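# Stand the litter pouch upright with its clip attached

## Task

Set the cat litter pouch upright near the centre of the table, one of its wide faces turned toward the robot arms, with space between it and both the pan and the scoop. The clip must finish fastened onto the pouch and holding it tightly. The pan must not be tipped over at the end. Call finished_scene yourself once this is all true.

## Robot and tools

Robot: two arms, left_arm and right_arm, each with a two-finger gripper. Calibrated base placements in the scene frame: left_arm at (-0.024, +0.244, 0) m with quat_wxyz (1, 0, 0, 0); right_arm at (+0.041, -0.340, 0) m with quat_wxyz (1, 0, 0, 0.012).

Frame: every position, orientation and target uses the scene frame. Its origin sits at table-top height, halfway between the two nominal bases. +z points up, +x points away from the robots out over the table, and left_arm is on the +y side. Arm names do not correspond to left or right in the camera images. Reported hand poses may be off by a few centimetres, more when an arm reaches far.

Gripper: fingers extend along the gripper's +z axis and spread apart along its y axis. end_effector_position is the point between the finger pads, roughly 1 cm back from the tips.

The 16-number row, used by execute_actions and move: left_arm x, y, z, qw, qx, qy, qz, opening, then right_arm x, y, z, qw, qx, qy, qz, opening. x, y, z are an absolute target position in metres; the quaternion is an absolute target orientation, w first. Both arms must always be filled in, even if one stays still. Opening ranges from -1 (shut) to +1 (fully open, 0.094 m); any number you write is a command, so 0 means half closed, not unchanged. To keep an arm still, resend exactly the pose and opening it last reported before it stopped. To hold orientation steady, repeat one fixed quaternion rather than copying the drifting reported one.

execute_actions(actions, cameras): actions is a list of actions; each action is a list of 1 to 15 rows, one row per 1/30 s step, and the final row is held until 15 steps have passed. An empty list just reports state. A target more than 0.6 m from where that gripper starts, along any of its own axes, gets the action refused for both arms. Each step, the controller limits the command to 100 mm and 20 degrees from the measured pose, so a long reach needs several actions; the result's Hand target line tells where the arm is actually heading. cameras selects image sources (cam_high, cam_low, both 896x504); omit for all, [] for none.

move(target, speed, blend, opening_speed, blocking, cameras): drives each gripper in a straight line to the target, one row or a list of up to 15 rows (waypoints), with no 0.6 m limit. speed is m/s, 0.002 to 0.5, default 0.25 (rotation up to twice that in rad/s); one value or one per waypoint. blend (m) rounds corners between waypoints. opening_speed (per second on the -1..+1 scale, at least 0.2) ramps the fingers gradually. A move stops after 10 s even if short. Paths ignore obstacles and the other arm; fast moves overshoot and hit harder. Openings in later waypoints are applied only after the arms pause there. blocking=false returns after about 0.5 s while the move continues; a new move replaces a running one. The result adds a move: line: done, off_target, moving, held or fault, plus limits (paced = command clipped, held = steps withheld). done only means within 10 mm and 2 degrees, not that anything is touched.

wait(seconds 0 to 10): lets time pass holding commands. stop(): brakes a running move. zoom_image(camera cam_high or cam_low, region [x0, y0, x1, y1] pixels from top-left, at most 504x504): closer look at the latest image. read_manual(section "licences"): licence text only. finished_scene(scene): ends the current scene, given its number; irreversible.

Reading results: each arm gives end_effector_position, end_effector_quat_wxyz, Hand target, grip_measured (same scale as opening), Joint positions (last entry is the finger gap in metres), Joint velocities ("within noise" means at rest) and joint torques. Torques include gravity, carry per-arm offsets and noise; positive means toward larger joint angle; joints 1 to 3 wrap at ±28 N m so large values flip sign. Tool commands shows current finger commands. An arm resting a centimetre or so off its command in free air is normal.

Gripping: an empty gripper reads up to 1.6 mm too wide. Squeezing a rigid object reads up to about 3 mm narrower than it. Full force (about 50 to 64 N per pad) arrives once the command is about 0.05 below the reading at first contact (more for small, round or soft items). Close slowly on anything soft or fragile. To release, command well above grip_measured.

Heat: holding loads, stretched arms, or pushing at unreachable poses warm the motors. MOTOR HOT appears at 75 °C; at 90 °C that arm folds up and stays idle; at 100 °C it goes limp.

Avoid: dropping items or releasing them while moving; anything leaving the table; fast impacts and hard pressing (pressing grows with speed and with how far the target lies past contact); contact between the two grippers, which the clearance check does not prevent; paths close to an arm's own base, which can flip its shoulder; wrist near the first joint axis. Small random pushes may nudge loose objects now and then.

Each tool is called after "Call:" by a JSON object that holds its "name" and its "arguments", one argument or row to a line.

## Session

Call:
{"name": "execute_actions", "arguments": {
  "actions": []
}}

Scene clock: 0.00 s.
left_arm: end_effector_position=(+0.1627, +0.4608, +0.1695) grip_measured=+1.000 end_effector_quat_wxyz=(-0.234, +0.685, -0.486, -0.490) | right_arm: end_effector_position=(+0.1356, -0.1588, +0.1164) grip_measured=+1.000 end_effector_quat_wxyz=(+0.373, -0.231, +0.889, +0.133)
Joint positions: left_arm=[0.27 1.752 1.216 -1.516 -1.089 -1.931 0.094] | right_arm=[1.654 0.743 0.521 -0.887 0.697 1 0.094]
Joint velocities: within noise
Joint torques (N m): no reading
Motor temperatures (°C): left_arm=[30 33 35 31 29 30 28] | right_arm=[27 36 33 30 26 27 28]
Heat: left arm: 35 °C; right arm: 36 °C.
Hand target: left_arm +0.1640, +0.4623, +0.1738; -0.242, +0.684, -0.483, -0.490 | right_arm +0.1377, -0.1597, +0.1200; +0.380, -0.228, +0.887, +0.132
Tool commands: left_gripper/opening=+1.0 right_gripper/opening=+1.0

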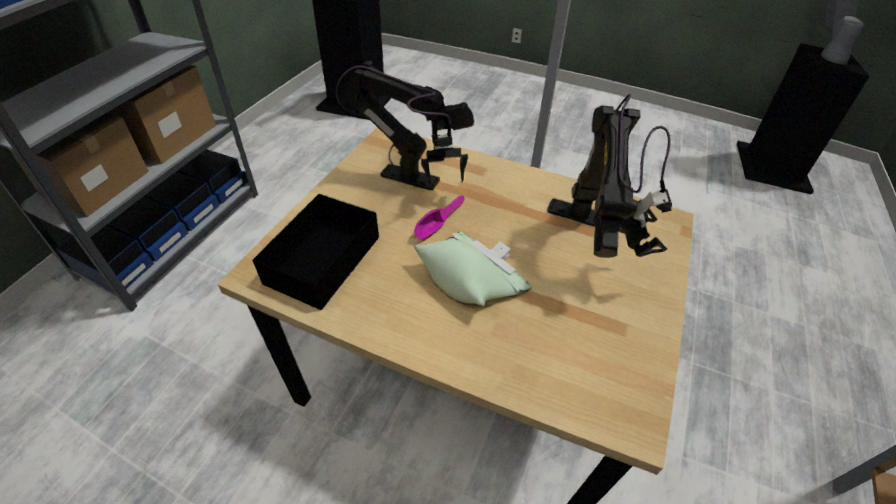

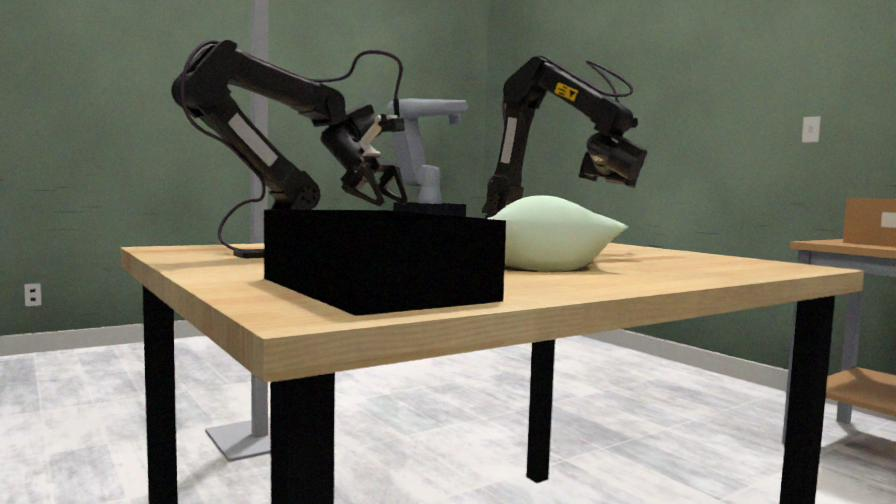

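Call:
{"name": "zoom_image", "arguments": {
  "camera": "cam_high",
  "region": [380, 180, 560, 320]
}}

Call:
{"name": "zoom_image", "arguments": {
  "camera": "cam_low",
  "region": [440, 160, 680, 300]
}}

Scaled by 2.800.

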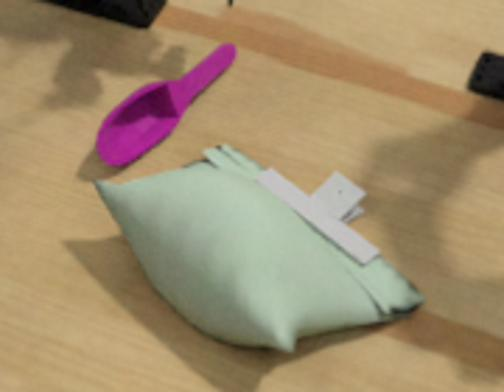

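Scaled by 2.100.

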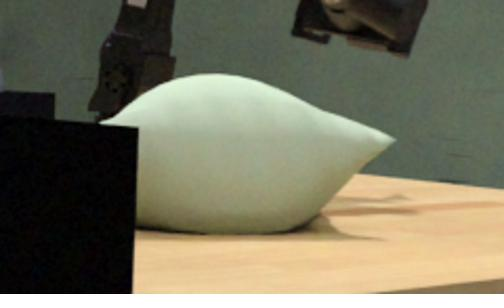

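Call:
{"name": "zoom_image", "arguments": {
  "camera": "cam_high",
  "region": [460, 225, 535, 300]
}}

Call:
{"name": "zoom_image", "arguments": {
  "camera": "cam_low",
  "region": [490, 180, 640, 280]
}}

Scaled by 6.720.

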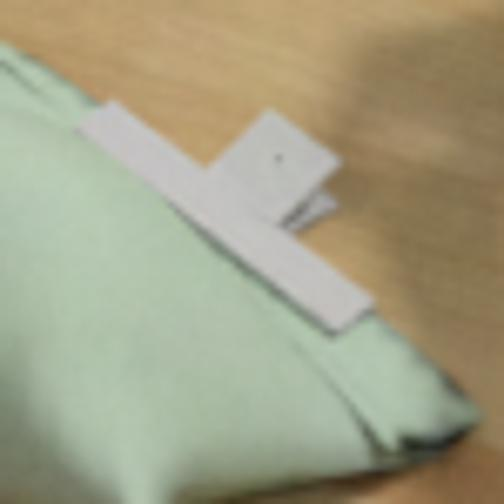

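Scaled by 3.360.

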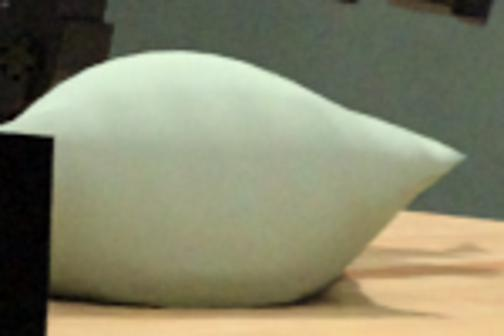

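Call:
{"name": "zoom_image", "arguments": {
  "camera": "cam_high",
  "region": [370, 90, 490, 200]
}}

Call:
{"name": "zoom_image", "arguments": {
  "camera": "cam_high",
  "region": [540, 150, 700, 270]
}}

Scaled by 4.200.

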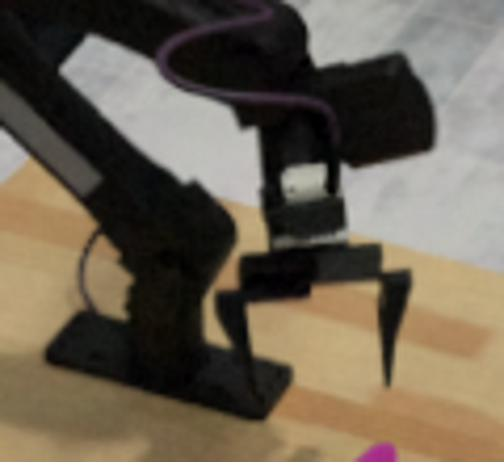

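Scaled by 3.150.

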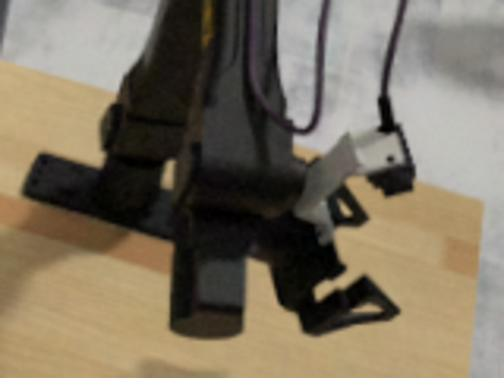

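Call:
{"name": "zoom_image", "arguments": {
  "camera": "cam_high",
  "region": [200, 220, 360, 320]
}}

Call:
{"name": "zoom_image", "arguments": {
  "camera": "cam_high",
  "region": [600, 400, 720, 480]
}}

Call:
{"name": "zoom_image", "arguments": {
  "camera": "cam_high",
  "region": [330, 100, 480, 200]
}}

Call:
{"name": "zoom_image", "arguments": {
  "camera": "cam_high",
  "region": [640, 180, 740, 260]
}}

Scaled by 3.150.

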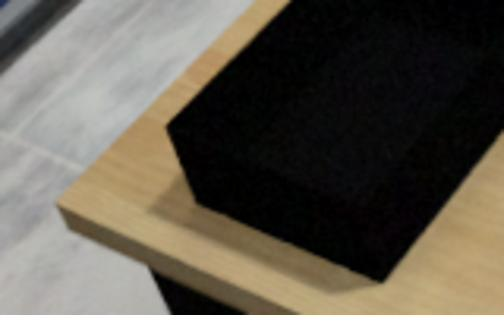

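Scaled by 4.200.

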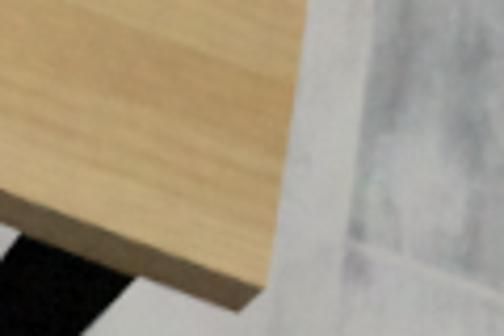

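Scaled by 3.360.

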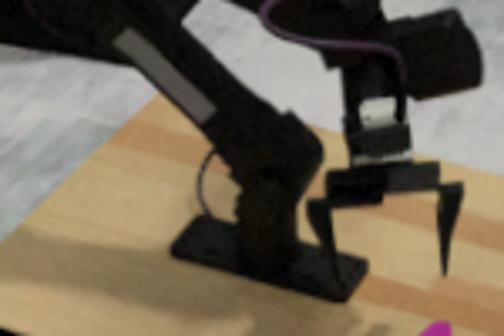

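Scaled by 5.040.

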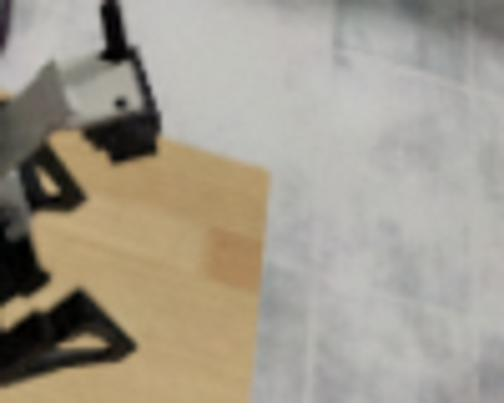

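Call:
{"name": "move", "arguments": {
  "target": [
    [0.26, 0.15, 0.22, 0.334, 0.2033, 0.9172, -0.074, 0.1, 0.1356, -0.1588, 0.1164, 0.373, -0.231, 0.889, 0.133, 1.0],
    [0.28, 0.11, 0.16, 0.4523, 0.7098, 0.4553, 0.2901, 0.1, 0.1356, -0.1588, 0.1164, 0.373, -0.231, 0.889, 0.133, 1.0]
  ],
  "speed": 0.3,
  "blend": 0.03
}}

Scene clock: 14.23 s.
left_arm: end_effector_position=(+0.2814, +0.1094, +0.1666) grip_measured=+0.101 end_effector_quat_wxyz=(+0.454, +0.707, +0.454, +0.296) | right_arm: end_effector_position=(+0.1344, -0.1585, +0.1155) grip_measured=+1.000 end_effector_quat_wxyz=(+0.369, -0.232, +0.890, +0.134)
Joint positions: left_arm=[-0.414 0.932 0.446 0.062 0.009 1.582 0.052] | right_arm=[1.654 0.743 0.521 -0.887 0.689 1 0.094]
Joint velocities: within noise
Joint torques (N m): left_arm=[0.5 -0.98 6.76 2.03 0.15 -0.02] | right_arm=[-0.21 0.2 6.46 0.95 0.38 -0.03]
Motor temperatures (°C): left_arm=[30 33 37 32 29 30 28] | right_arm=[27 36 34 31 26 27 28]
Heat: left arm: 37 °C; right arm: 36 °C.
Hand target: left_arm +0.2800, +0.1100, +0.1601; +0.452, +0.710, +0.456, +0.290 | right_arm +0.1356, -0.1588, +0.1164; +0.373, -0.231, +0.889, +0.133
Off the commanded pose: left_arm 0.007 m, 1 deg | right_arm 0.001 m, 0 deg.
move: done

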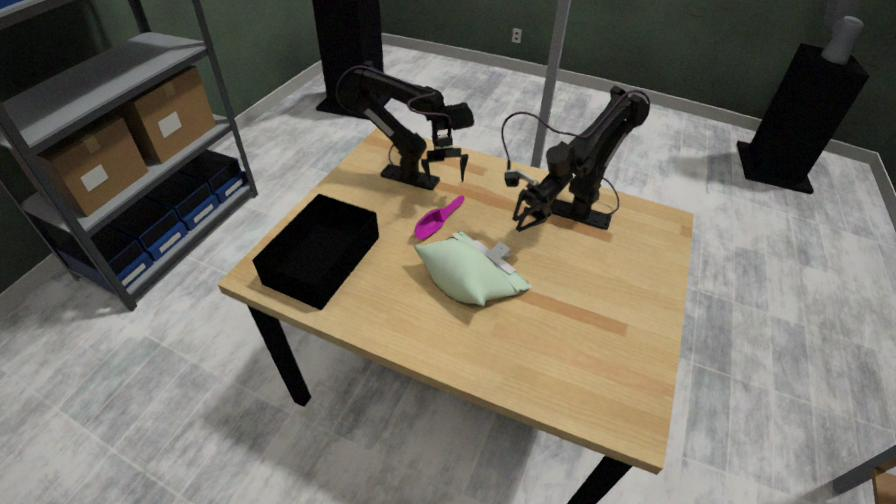

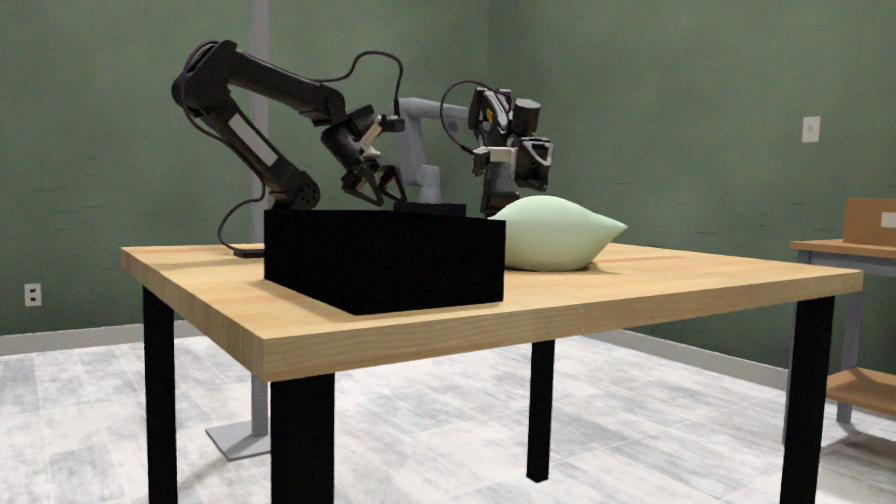

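Call:
{"name": "zoom_image", "arguments": {
  "camera": "cam_high",
  "region": [440, 160, 580, 310]
}}

Call:
{"name": "zoom_image", "arguments": {
  "camera": "cam_low",
  "region": [440, 80, 640, 280]
}}

Scaled by 3.360.

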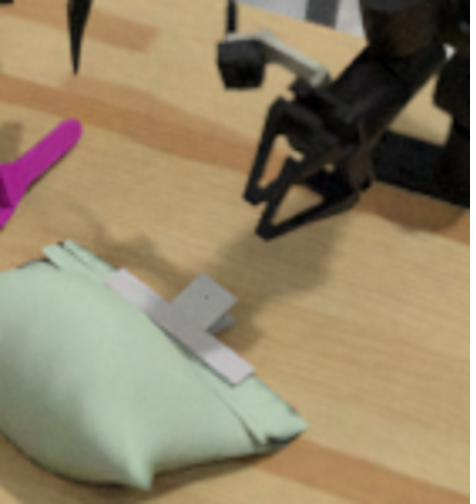

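Scaled by 2.520.

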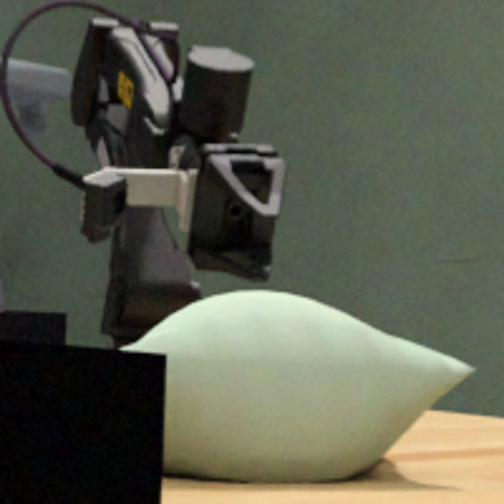

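Call:
{"name": "move", "arguments": {
  "target": [0.30, 0.25, 0.03, 0, 0.7071, 0.7071, 0, -1.0, 0.1356, -0.1588, 0.1164, 0.373, -0.231, 0.889, 0.133, 1.0],
  "speed": 0.2
}}

Call:
{"name": "zoom_image", "arguments": {
  "camera": "cam_high",
  "region": [500, 150, 640, 310]
}}

Call:
{"name": "zoom_image", "arguments": {
  "camera": "cam_low",
  "region": [500, 130, 700, 290]
}}

Scene clock: 19.13 s.
left_arm: end_effector_position=(+0.2980, +0.2488, +0.0288) grip_measured=-0.995 end_effector_quat_wxyz=(+0.004, +0.710, +0.704, +0.004) | right_arm: end_effector_position=(+0.1344, -0.1585, +0.1155) grip_measured=+1.000 end_effector_quat_wxyz=(+0.369, -0.232, +0.890, +0.134)
Joint positions: left_arm=[0.011 1.826 1.192 -0.925 0 1.592 0] | right_arm=[1.654 0.743 0.521 -0.887 0.689 1 0.094]
Joint velocities: within noise
Joint torques (N m): left_arm=[0.31 -6.45 7.99 0.3 -0.03 -0.01] | right_arm=[-0.14 0.32 6.41 1 0.41 -0.03]
Motor temperatures (°C): left_arm=[30 33 38 32 29 30 28] | right_arm=[27 35 35 31 26 27 28]
Heat: left arm: 38 °C; right arm: 35 °C.
Hand target: left_arm +0.2999, +0.2500, +0.0300; +0.000, +0.707, +0.707, +0.000 | right_arm +0.1356, -0.1588, +0.1164; +0.373, -0.231, +0.889, +0.133
Off the commanded pose: left_arm 0.003 m, 1 deg | right_arm 0.001 m, 0 deg.
move: done

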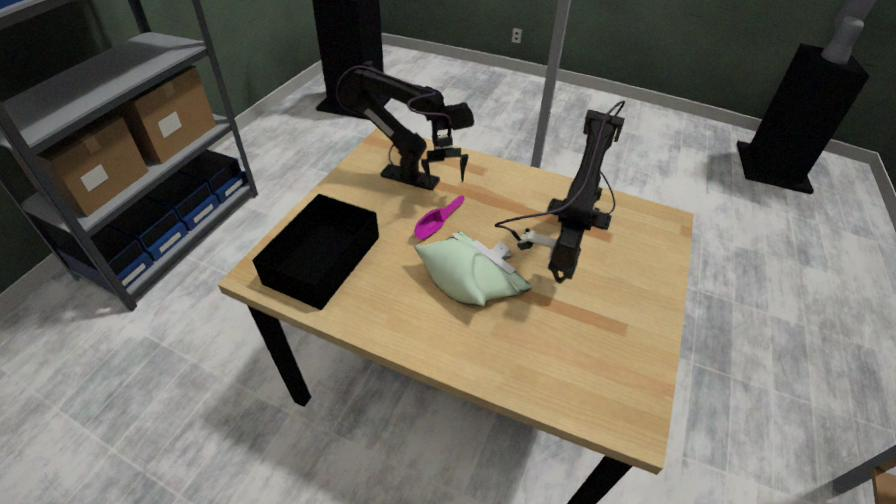

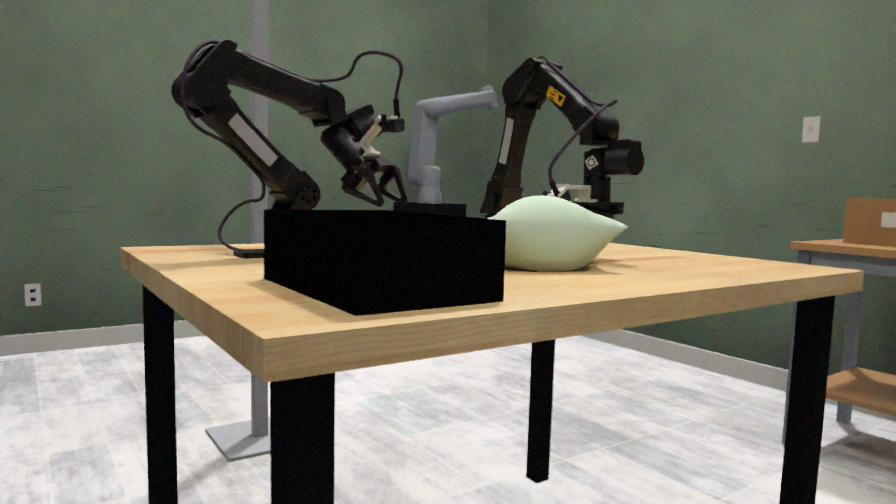

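Scaled by 3.150.

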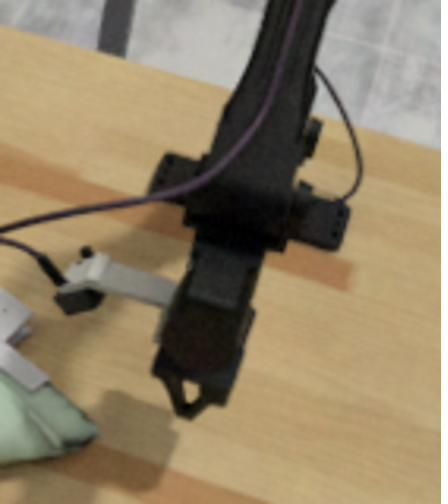

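Scaled by 2.520.

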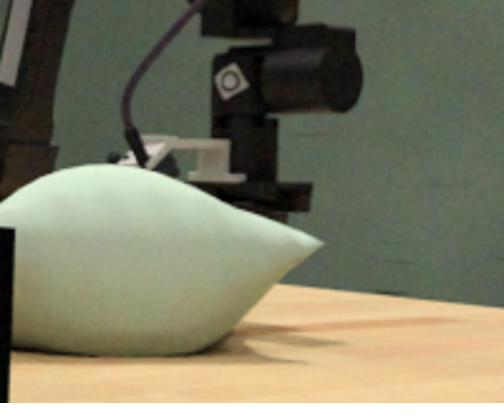

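Call:
{"name": "move", "arguments": {
  "target": [0.48, 0.33, 0.03, 0, 0.7071, 0.7071, 0, -1.0, 0.1356, -0.1588, 0.1164, 0.373, -0.231, 0.889, 0.133, 1.0],
  "speed": 0.2
}}

Call:
{"name": "zoom_image", "arguments": {
  "camera": "cam_high",
  "region": [540, 230, 680, 390]
}}

Call:
{"name": "zoom_image", "arguments": {
  "camera": "cam_low",
  "region": [560, 130, 760, 330]
}}

Scene clock: 21.77 s.
left_arm: end_effector_position=(+0.4830, +0.3299, +0.0384) grip_measured=-0.995 end_effector_quat_wxyz=(+0.008, +0.706, +0.708, +0.013) | right_arm: end_effector_position=(+0.1344, -0.1585, +0.1155) grip_measured=+1.000 end_effector_quat_wxyz=(+0.369, -0.232, +0.890, +0.134)
Joint positions: left_arm=[0.165 2.74 2.761 -1.561 -0.001 1.733 0] | right_arm=[1.654 0.743 0.521 -0.887 0.689 1 0.094]
Joint velocities: within noise
Joint torques (N m): left_arm=[-0.08 -11.84 8.16 0.29 -0.01 0.06] | right_arm=[-0.23 0.08 6.48 0.95 0.41 -0.02]
Motor temperatures (°C): left_arm=[30 35 38 32 29 30 28] | right_arm=[27 35 35 31 26 27 28]
Heat: left arm: 38 °C; right arm: 35 °C.
Hand target: left_arm +0.4797, +0.3298, +0.0301; +0.002, +0.707, +0.707, +0.002 | right_arm +0.1356, -0.1588, +0.1164; +0.373, -0.231, +0.889, +0.133
Off the commanded pose: left_arm 0.009 m, 2 deg | right_arm 0.001 m, 0 deg.
move: done

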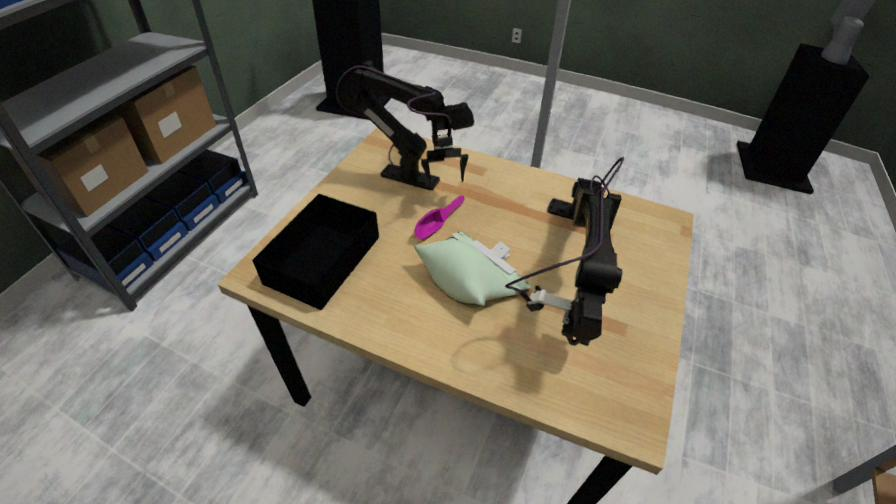

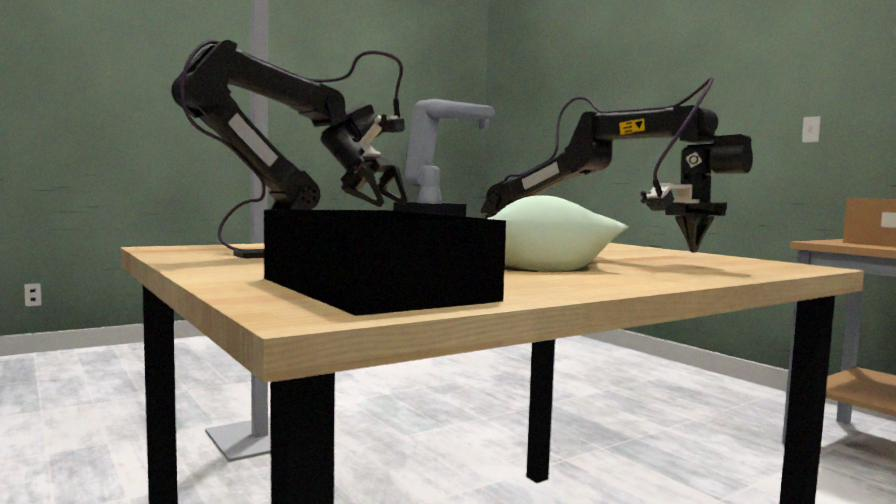

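Scaled by 3.150.

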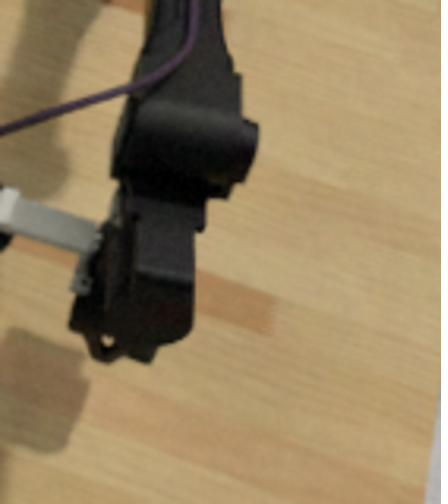

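Scaled by 2.520.

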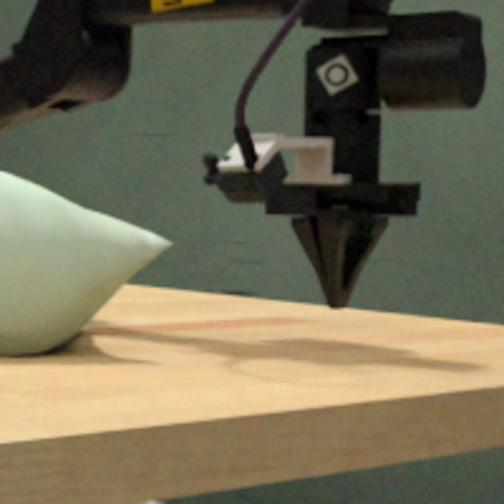

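Call:
{"name": "move", "arguments": {
  "target": [0.45, 0.35, 0.036, 0.2393, 0.5776, 0.7210, 0.2987, -1.0, 0.1356, -0.1588, 0.1164, 0.373, -0.231, 0.889, 0.133, 1.0],
  "speed": 0.2
}}

Call:
{"name": "zoom_image", "arguments": {
  "camera": "cam_high",
  "region": [540, 260, 660, 380]
}}

Call:
{"name": "zoom_image", "arguments": {
  "camera": "cam_low",
  "region": [620, 150, 780, 310]
}}

Scene clock: 26.20 s.
left_arm: end_effector_position=(+0.4508, +0.3473, +0.0255) grip_measured=-0.995 end_effector_quat_wxyz=(+0.232, +0.587, +0.720, +0.291) | right_arm: end_effector_position=(+0.1344, -0.1585, +0.1155) grip_measured=+1.000 end_effector_quat_wxyz=(+0.369, -0.232, +0.890, +0.134)
Joint positions: left_arm=[0.211 1.952 1.033 0.11 -0.001 1.58 0] | right_arm=[1.654 0.743 0.521 -0.887 0.689 1 0.094]
Joint velocities: within noise
Joint torques (N m): left_arm=[0.42 -11.17 5.37 1.73 -0.06 -0.13] | right_arm=[-0.34 0.16 6.56 0.92 0.4 -0.05]
Motor temperatures (°C): left_arm=[30 38 38 32 29 30 28] | right_arm=[27 35 35 31 26 27 28]
Heat: left arm: 38 °C; right arm: 35 °C.
Hand target: left_arm +0.4502, +0.3500, +0.0358; +0.239, +0.578, +0.721, +0.299 | right_arm +0.1356, -0.1588, +0.1164; +0.373, -0.231, +0.889, +0.133
Off the commanded pose: left_arm 0.011 m, 2 deg | right_arm 0.001 m, 0 deg.
move: off_target (left_arm)

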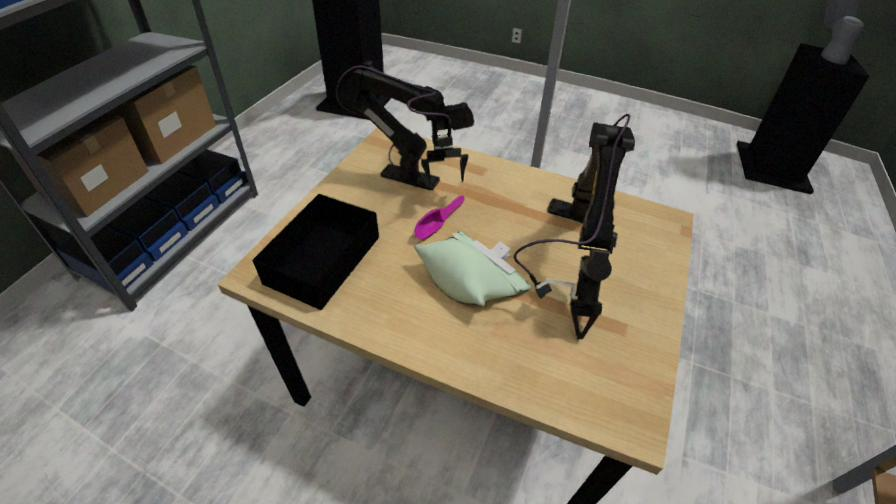

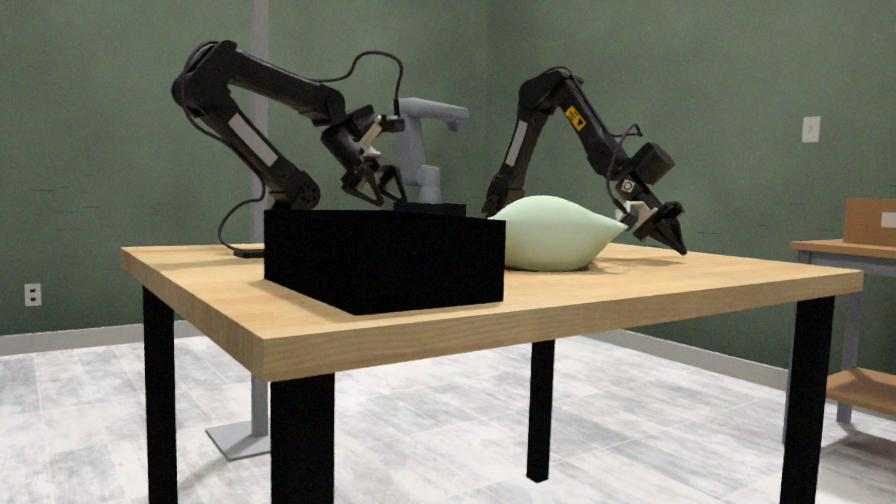

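Scaled by 4.200.

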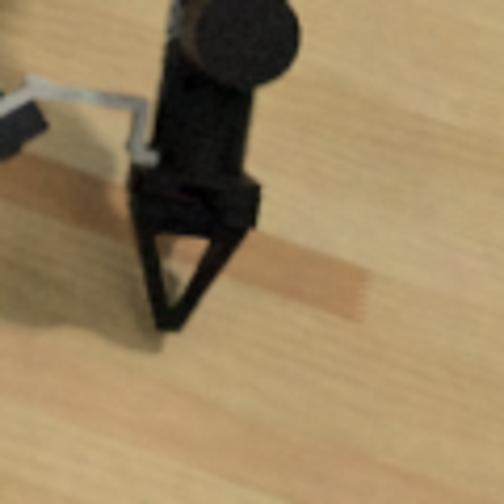

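Scaled by 3.150.

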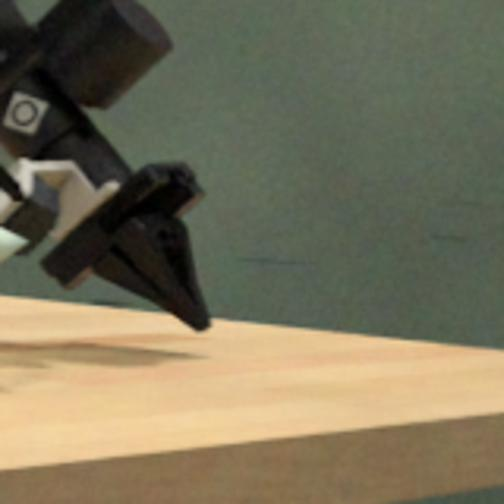

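Call:
{"name": "move", "arguments": {
  "target": [0.60, 0.27, 0.05, 0.2649, 0.6394, 0.6669, 0.2762, -1.0, 0.1356, -0.1588, 0.1164, 0.373, -0.231, 0.889, 0.133, 1.0],
  "speed": 0.2
}}

Call:
{"name": "zoom_image", "arguments": {
  "camera": "cam_high",
  "region": [500, 300, 640, 440]
}}

Call:
{"name": "zoom_image", "arguments": {
  "camera": "cam_low",
  "region": [620, 150, 780, 310]
}}

Scene clock: 28.17 s.
left_arm: end_effector_position=(+0.5975, +0.2714, +0.0569) grip_measured=-0.995 end_effector_quat_wxyz=(+0.267, +0.637, +0.665, +0.285) | right_arm: end_effector_position=(+0.1344, -0.1585, +0.1155) grip_measured=+1.000 end_effector_quat_wxyz=(+0.369, -0.232, +0.890, +0.134)
Joint positions: left_arm=[0.039 2.34 1.783 -0.21 -0.01 1.571 0] | right_arm=[1.654 0.743 0.521 -0.887 0.689 1 0.094]
Joint velocities: within noise
Joint torques (N m): left_arm=[0.08 -10.99 9.81 1.52 0.08 -0.01] | right_arm=[-0.27 0.2 6.79 0.96 0.39 -0.06]
Motor temperatures (°C): left_arm=[30 39 38 32 29 30 28] | right_arm=[27 35 35 31 26 27 28]
Heat: left arm: 39 °C; right arm: 35 °C.
Hand target: left_arm +0.5997, +0.2699, +0.0500; +0.265, +0.639, +0.667, +0.276 | right_arm +0.1356, -0.1588, +0.1164; +0.373, -0.231, +0.889, +0.133
Off the commanded pose: left_arm 0.007 m, 1 deg | right_arm 0.001 m, 0 deg.
move: done

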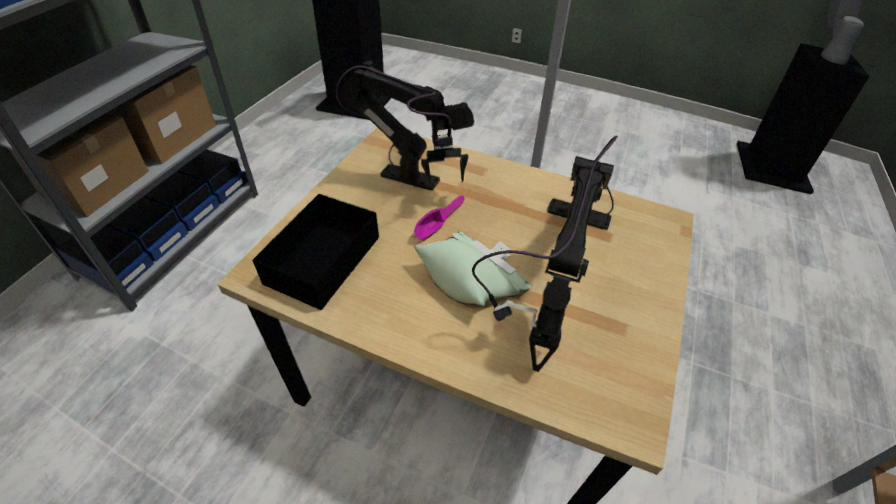

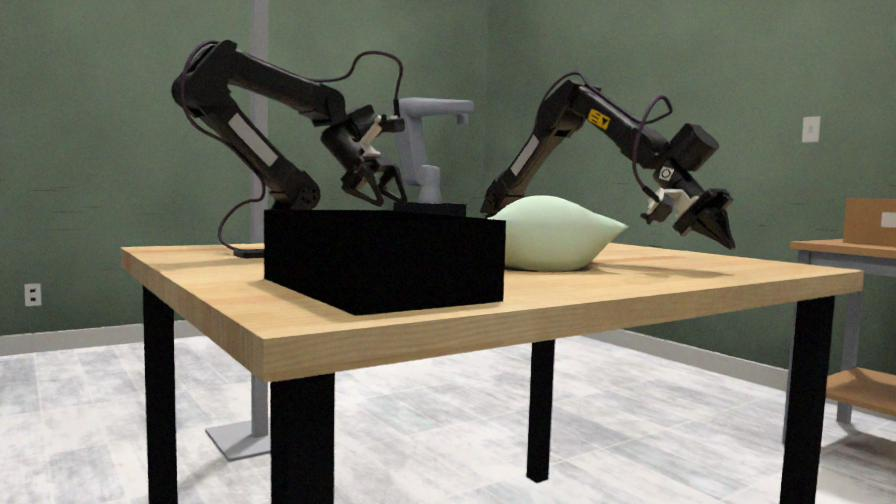

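Scaled by 3.600.

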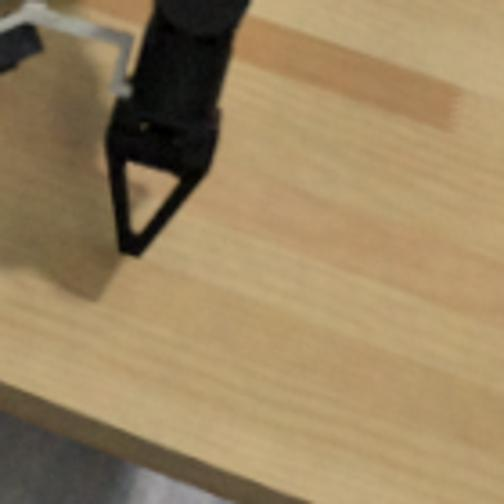

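Scaled by 3.150.

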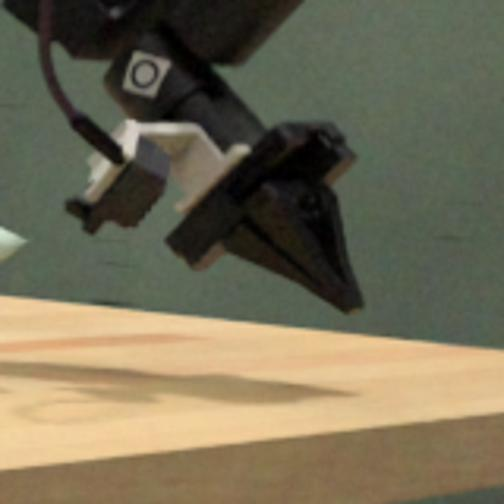

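Call:
{"name": "move", "arguments": {
  "target": [
    [0.45, 0.27, 0.2, 0.2649, 0.6394, 0.6669, 0.2762, -1.0, 0.1356, -0.1588, 0.1164, 0.373, -0.231, 0.889, 0.133, 1.0],
    [0.24, 0.12, 0.16, 0.3263, 0.7877, 0.4827, 0.2, -1.0, 0.1356, -0.1588, 0.1164, 0.373, -0.231, 0.889, 0.133, 1.0],
    [0.21, 0.12, 0.04, 0.3263, 0.7877, 0.4827, 0.2, -1.0, 0.1356, -0.1588, 0.1164, 0.373, -0.231, 0.889, 0.133, 1.0]
  ],
  "speed": 0.25,
  "blend": 0.03
}}

Call:
{"name": "zoom_image", "arguments": {
  "camera": "cam_high",
  "region": [470, 180, 610, 320]
}}

Call:
{"name": "zoom_image", "arguments": {
  "camera": "cam_low",
  "region": [440, 130, 640, 280]
}}

Scene clock: 31.87 s.
left_arm: end_effector_position=(+0.2126, +0.1198, +0.0443) grip_measured=-0.995 end_effector_quat_wxyz=(+0.328, +0.788, +0.479, +0.204) | right_arm: end_effector_position=(+0.1344, -0.1585, +0.1155) grip_measured=+1.000 end_effector_quat_wxyz=(+0.369, -0.232, +0.890, +0.134)
Joint positions: left_arm=[-0.504 0.944 0.236 -0.07 -0.024 1.555 0] | right_arm=[1.654 0.743 0.521 -0.887 0.689 1 0.094]
Joint velocities: within noise
Joint torques (N m): left_arm=[-0.49 -0.4 6.01 1.79 -0.05 -0.15] | right_arm=[-0.2 0.17 6.54 0.96 0.33 -0.04]
Motor temperatures (°C): left_arm=[30 38 38 33 29 30 28] | right_arm=[27 35 35 31 26 27 28]
Heat: left arm: 38 °C; right arm: 35 °C.
Hand target: left_arm +0.2100, +0.1200, +0.0401; +0.326, +0.788, +0.483, +0.200 | right_arm +0.1356, -0.1588, +0.1164; +0.373, -0.231, +0.889, +0.133
Off the commanded pose: left_arm 0.005 m, 1 deg | right_arm 0.001 m, 0 deg.
move: done

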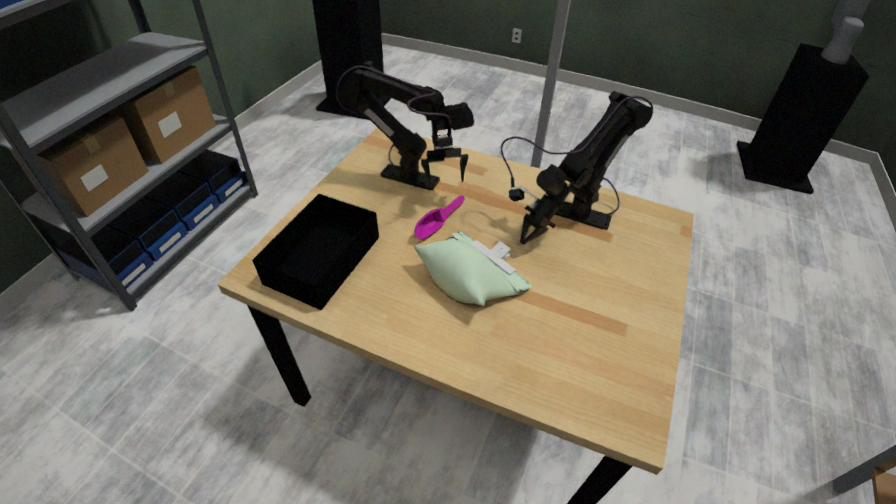

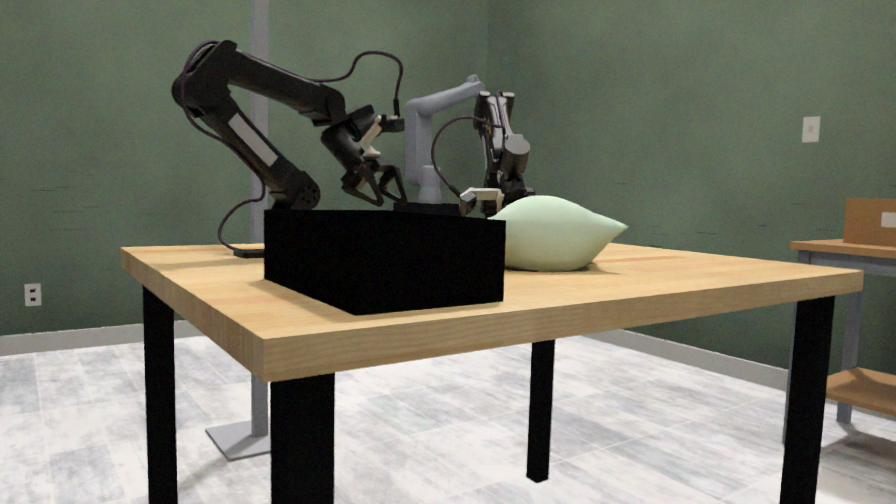

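Scaled by 3.600.

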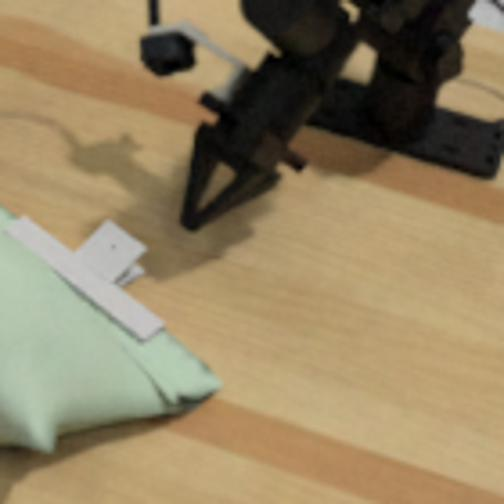

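Scaled by 2.520.

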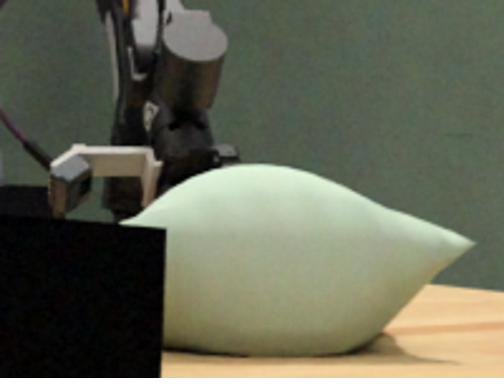

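Call:
{"name": "move", "arguments": {
  "target": [
    [0.2126, 0.1198, 0.0443, 0.328, 0.788, 0.479, 0.204, -1.0, 0.22, -0.25, 0.22, 0.3749, -0.1858, 0.905, 0.077, -1.0],
    [0.2126, 0.1198, 0.0443, 0.328, 0.788, 0.479, 0.204, -1.0, 0.58, -0.1, 0.22, 0.3749, -0.1858, 0.905, 0.077, -1.0],
    [0.2126, 0.1198, 0.0443, 0.328, 0.788, 0.479, 0.204, -1.0, 0.60, -0.1, 0.05, 0.3749, -0.1858, 0.905, 0.077, -1.0]
  ],
  "speed": 0.25,
  "blend": 0.03
}}

Call:
{"name": "zoom_image", "arguments": {
  "camera": "cam_high",
  "region": [350, 230, 490, 370]
}}

Call:
{"name": "zoom_image", "arguments": {
  "camera": "cam_low",
  "region": [440, 130, 640, 330]
}}

Scene clock: 36.20 s.
left_arm: end_effector_position=(+0.2127, +0.1199, +0.0443) grip_measured=-0.995 end_effector_quat_wxyz=(+0.328, +0.788, +0.479, +0.204) | right_arm: end_effector_position=(+0.5994, -0.0970, +0.0566) grip_measured=-0.992 end_effector_quat_wxyz=(+0.377, -0.185, +0.904, +0.077)
Joint positions: left_arm=[-0.504 0.944 0.236 -0.07 -0.025 1.556 0] | right_arm=[0.386 2.295 1.711 -0.196 0.006 0.005 0]
Joint velocities: within noise
Joint torques (N m): left_arm=[-0.2 -0.5 6.93 1.67 -0.07 0.02] | right_arm=[-0.95 -12.31 6.13 1.57 -0.09 -0.07]
Motor temperatures (°C): left_arm=[30 36 38 33 29 30 28] | right_arm=[27 36 36 32 26 27 28]
Heat: left arm: 38 °C; right arm: 36 °C.
Hand target: left_arm +0.2126, +0.1198, +0.0443; +0.328, +0.788, +0.479, +0.204 | right_arm +0.5999, -0.1001, +0.0499; +0.375, -0.186, +0.905, +0.077
Off the commanded pose: left_arm 0.000 m, 0 deg | right_arm 0.007 m, 0 deg.
move: done

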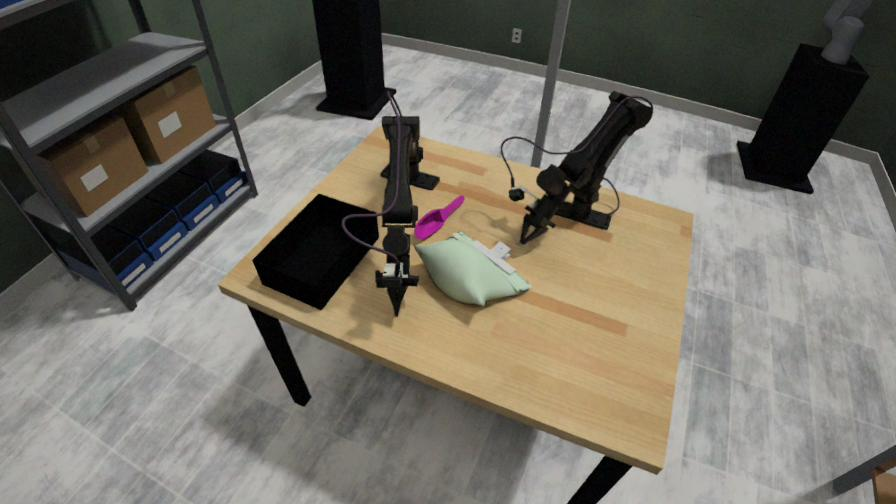

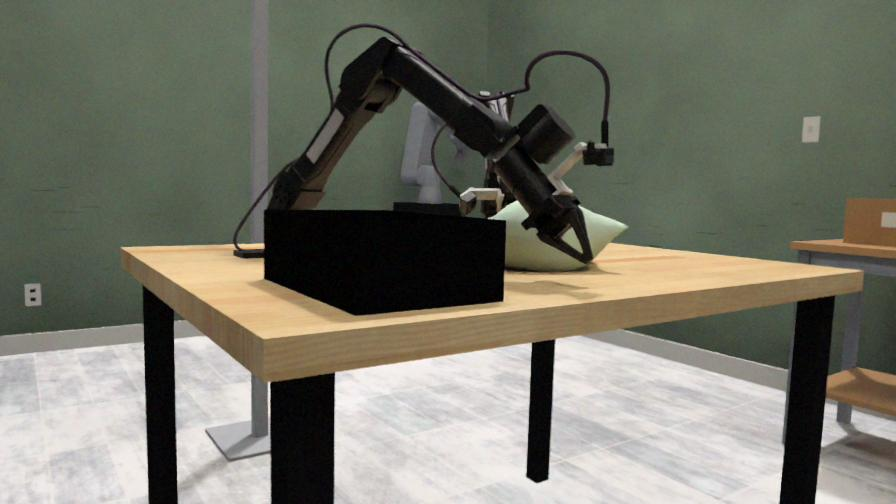

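Scaled by 3.600.

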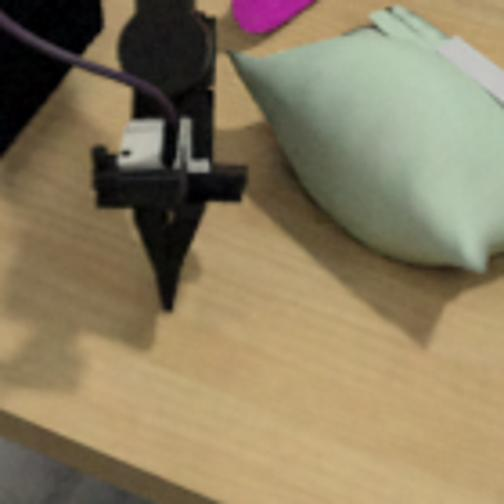

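Scaled by 2.520.

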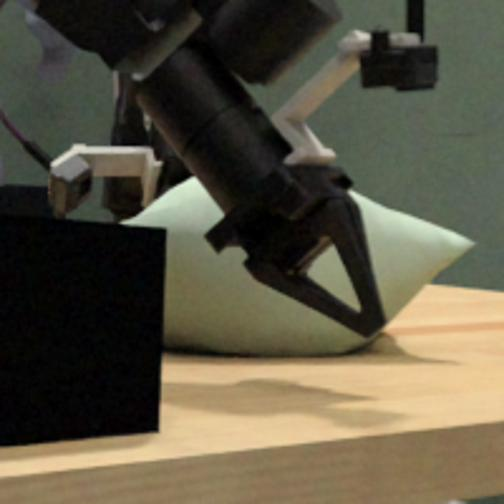

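Call:
{"name": "zoom_image", "arguments": {
  "camera": "cam_low",
  "region": [100, 220, 340, 400]
}}

Call:
{"name": "zoom_image", "arguments": {
  "camera": "cam_low",
  "region": [640, 180, 880, 360]
}}

Scaled by 2.100.

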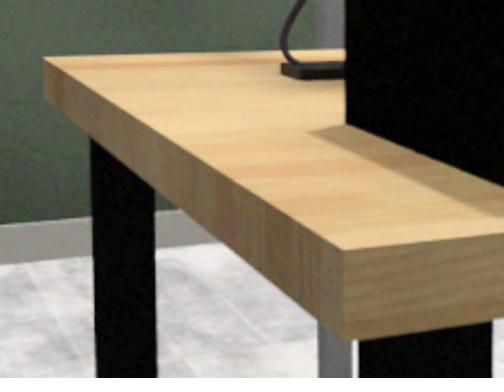

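Scaled by 2.100.

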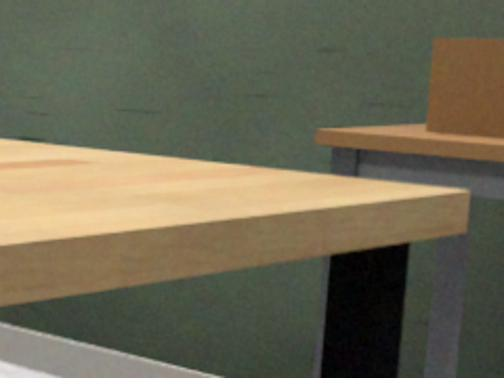

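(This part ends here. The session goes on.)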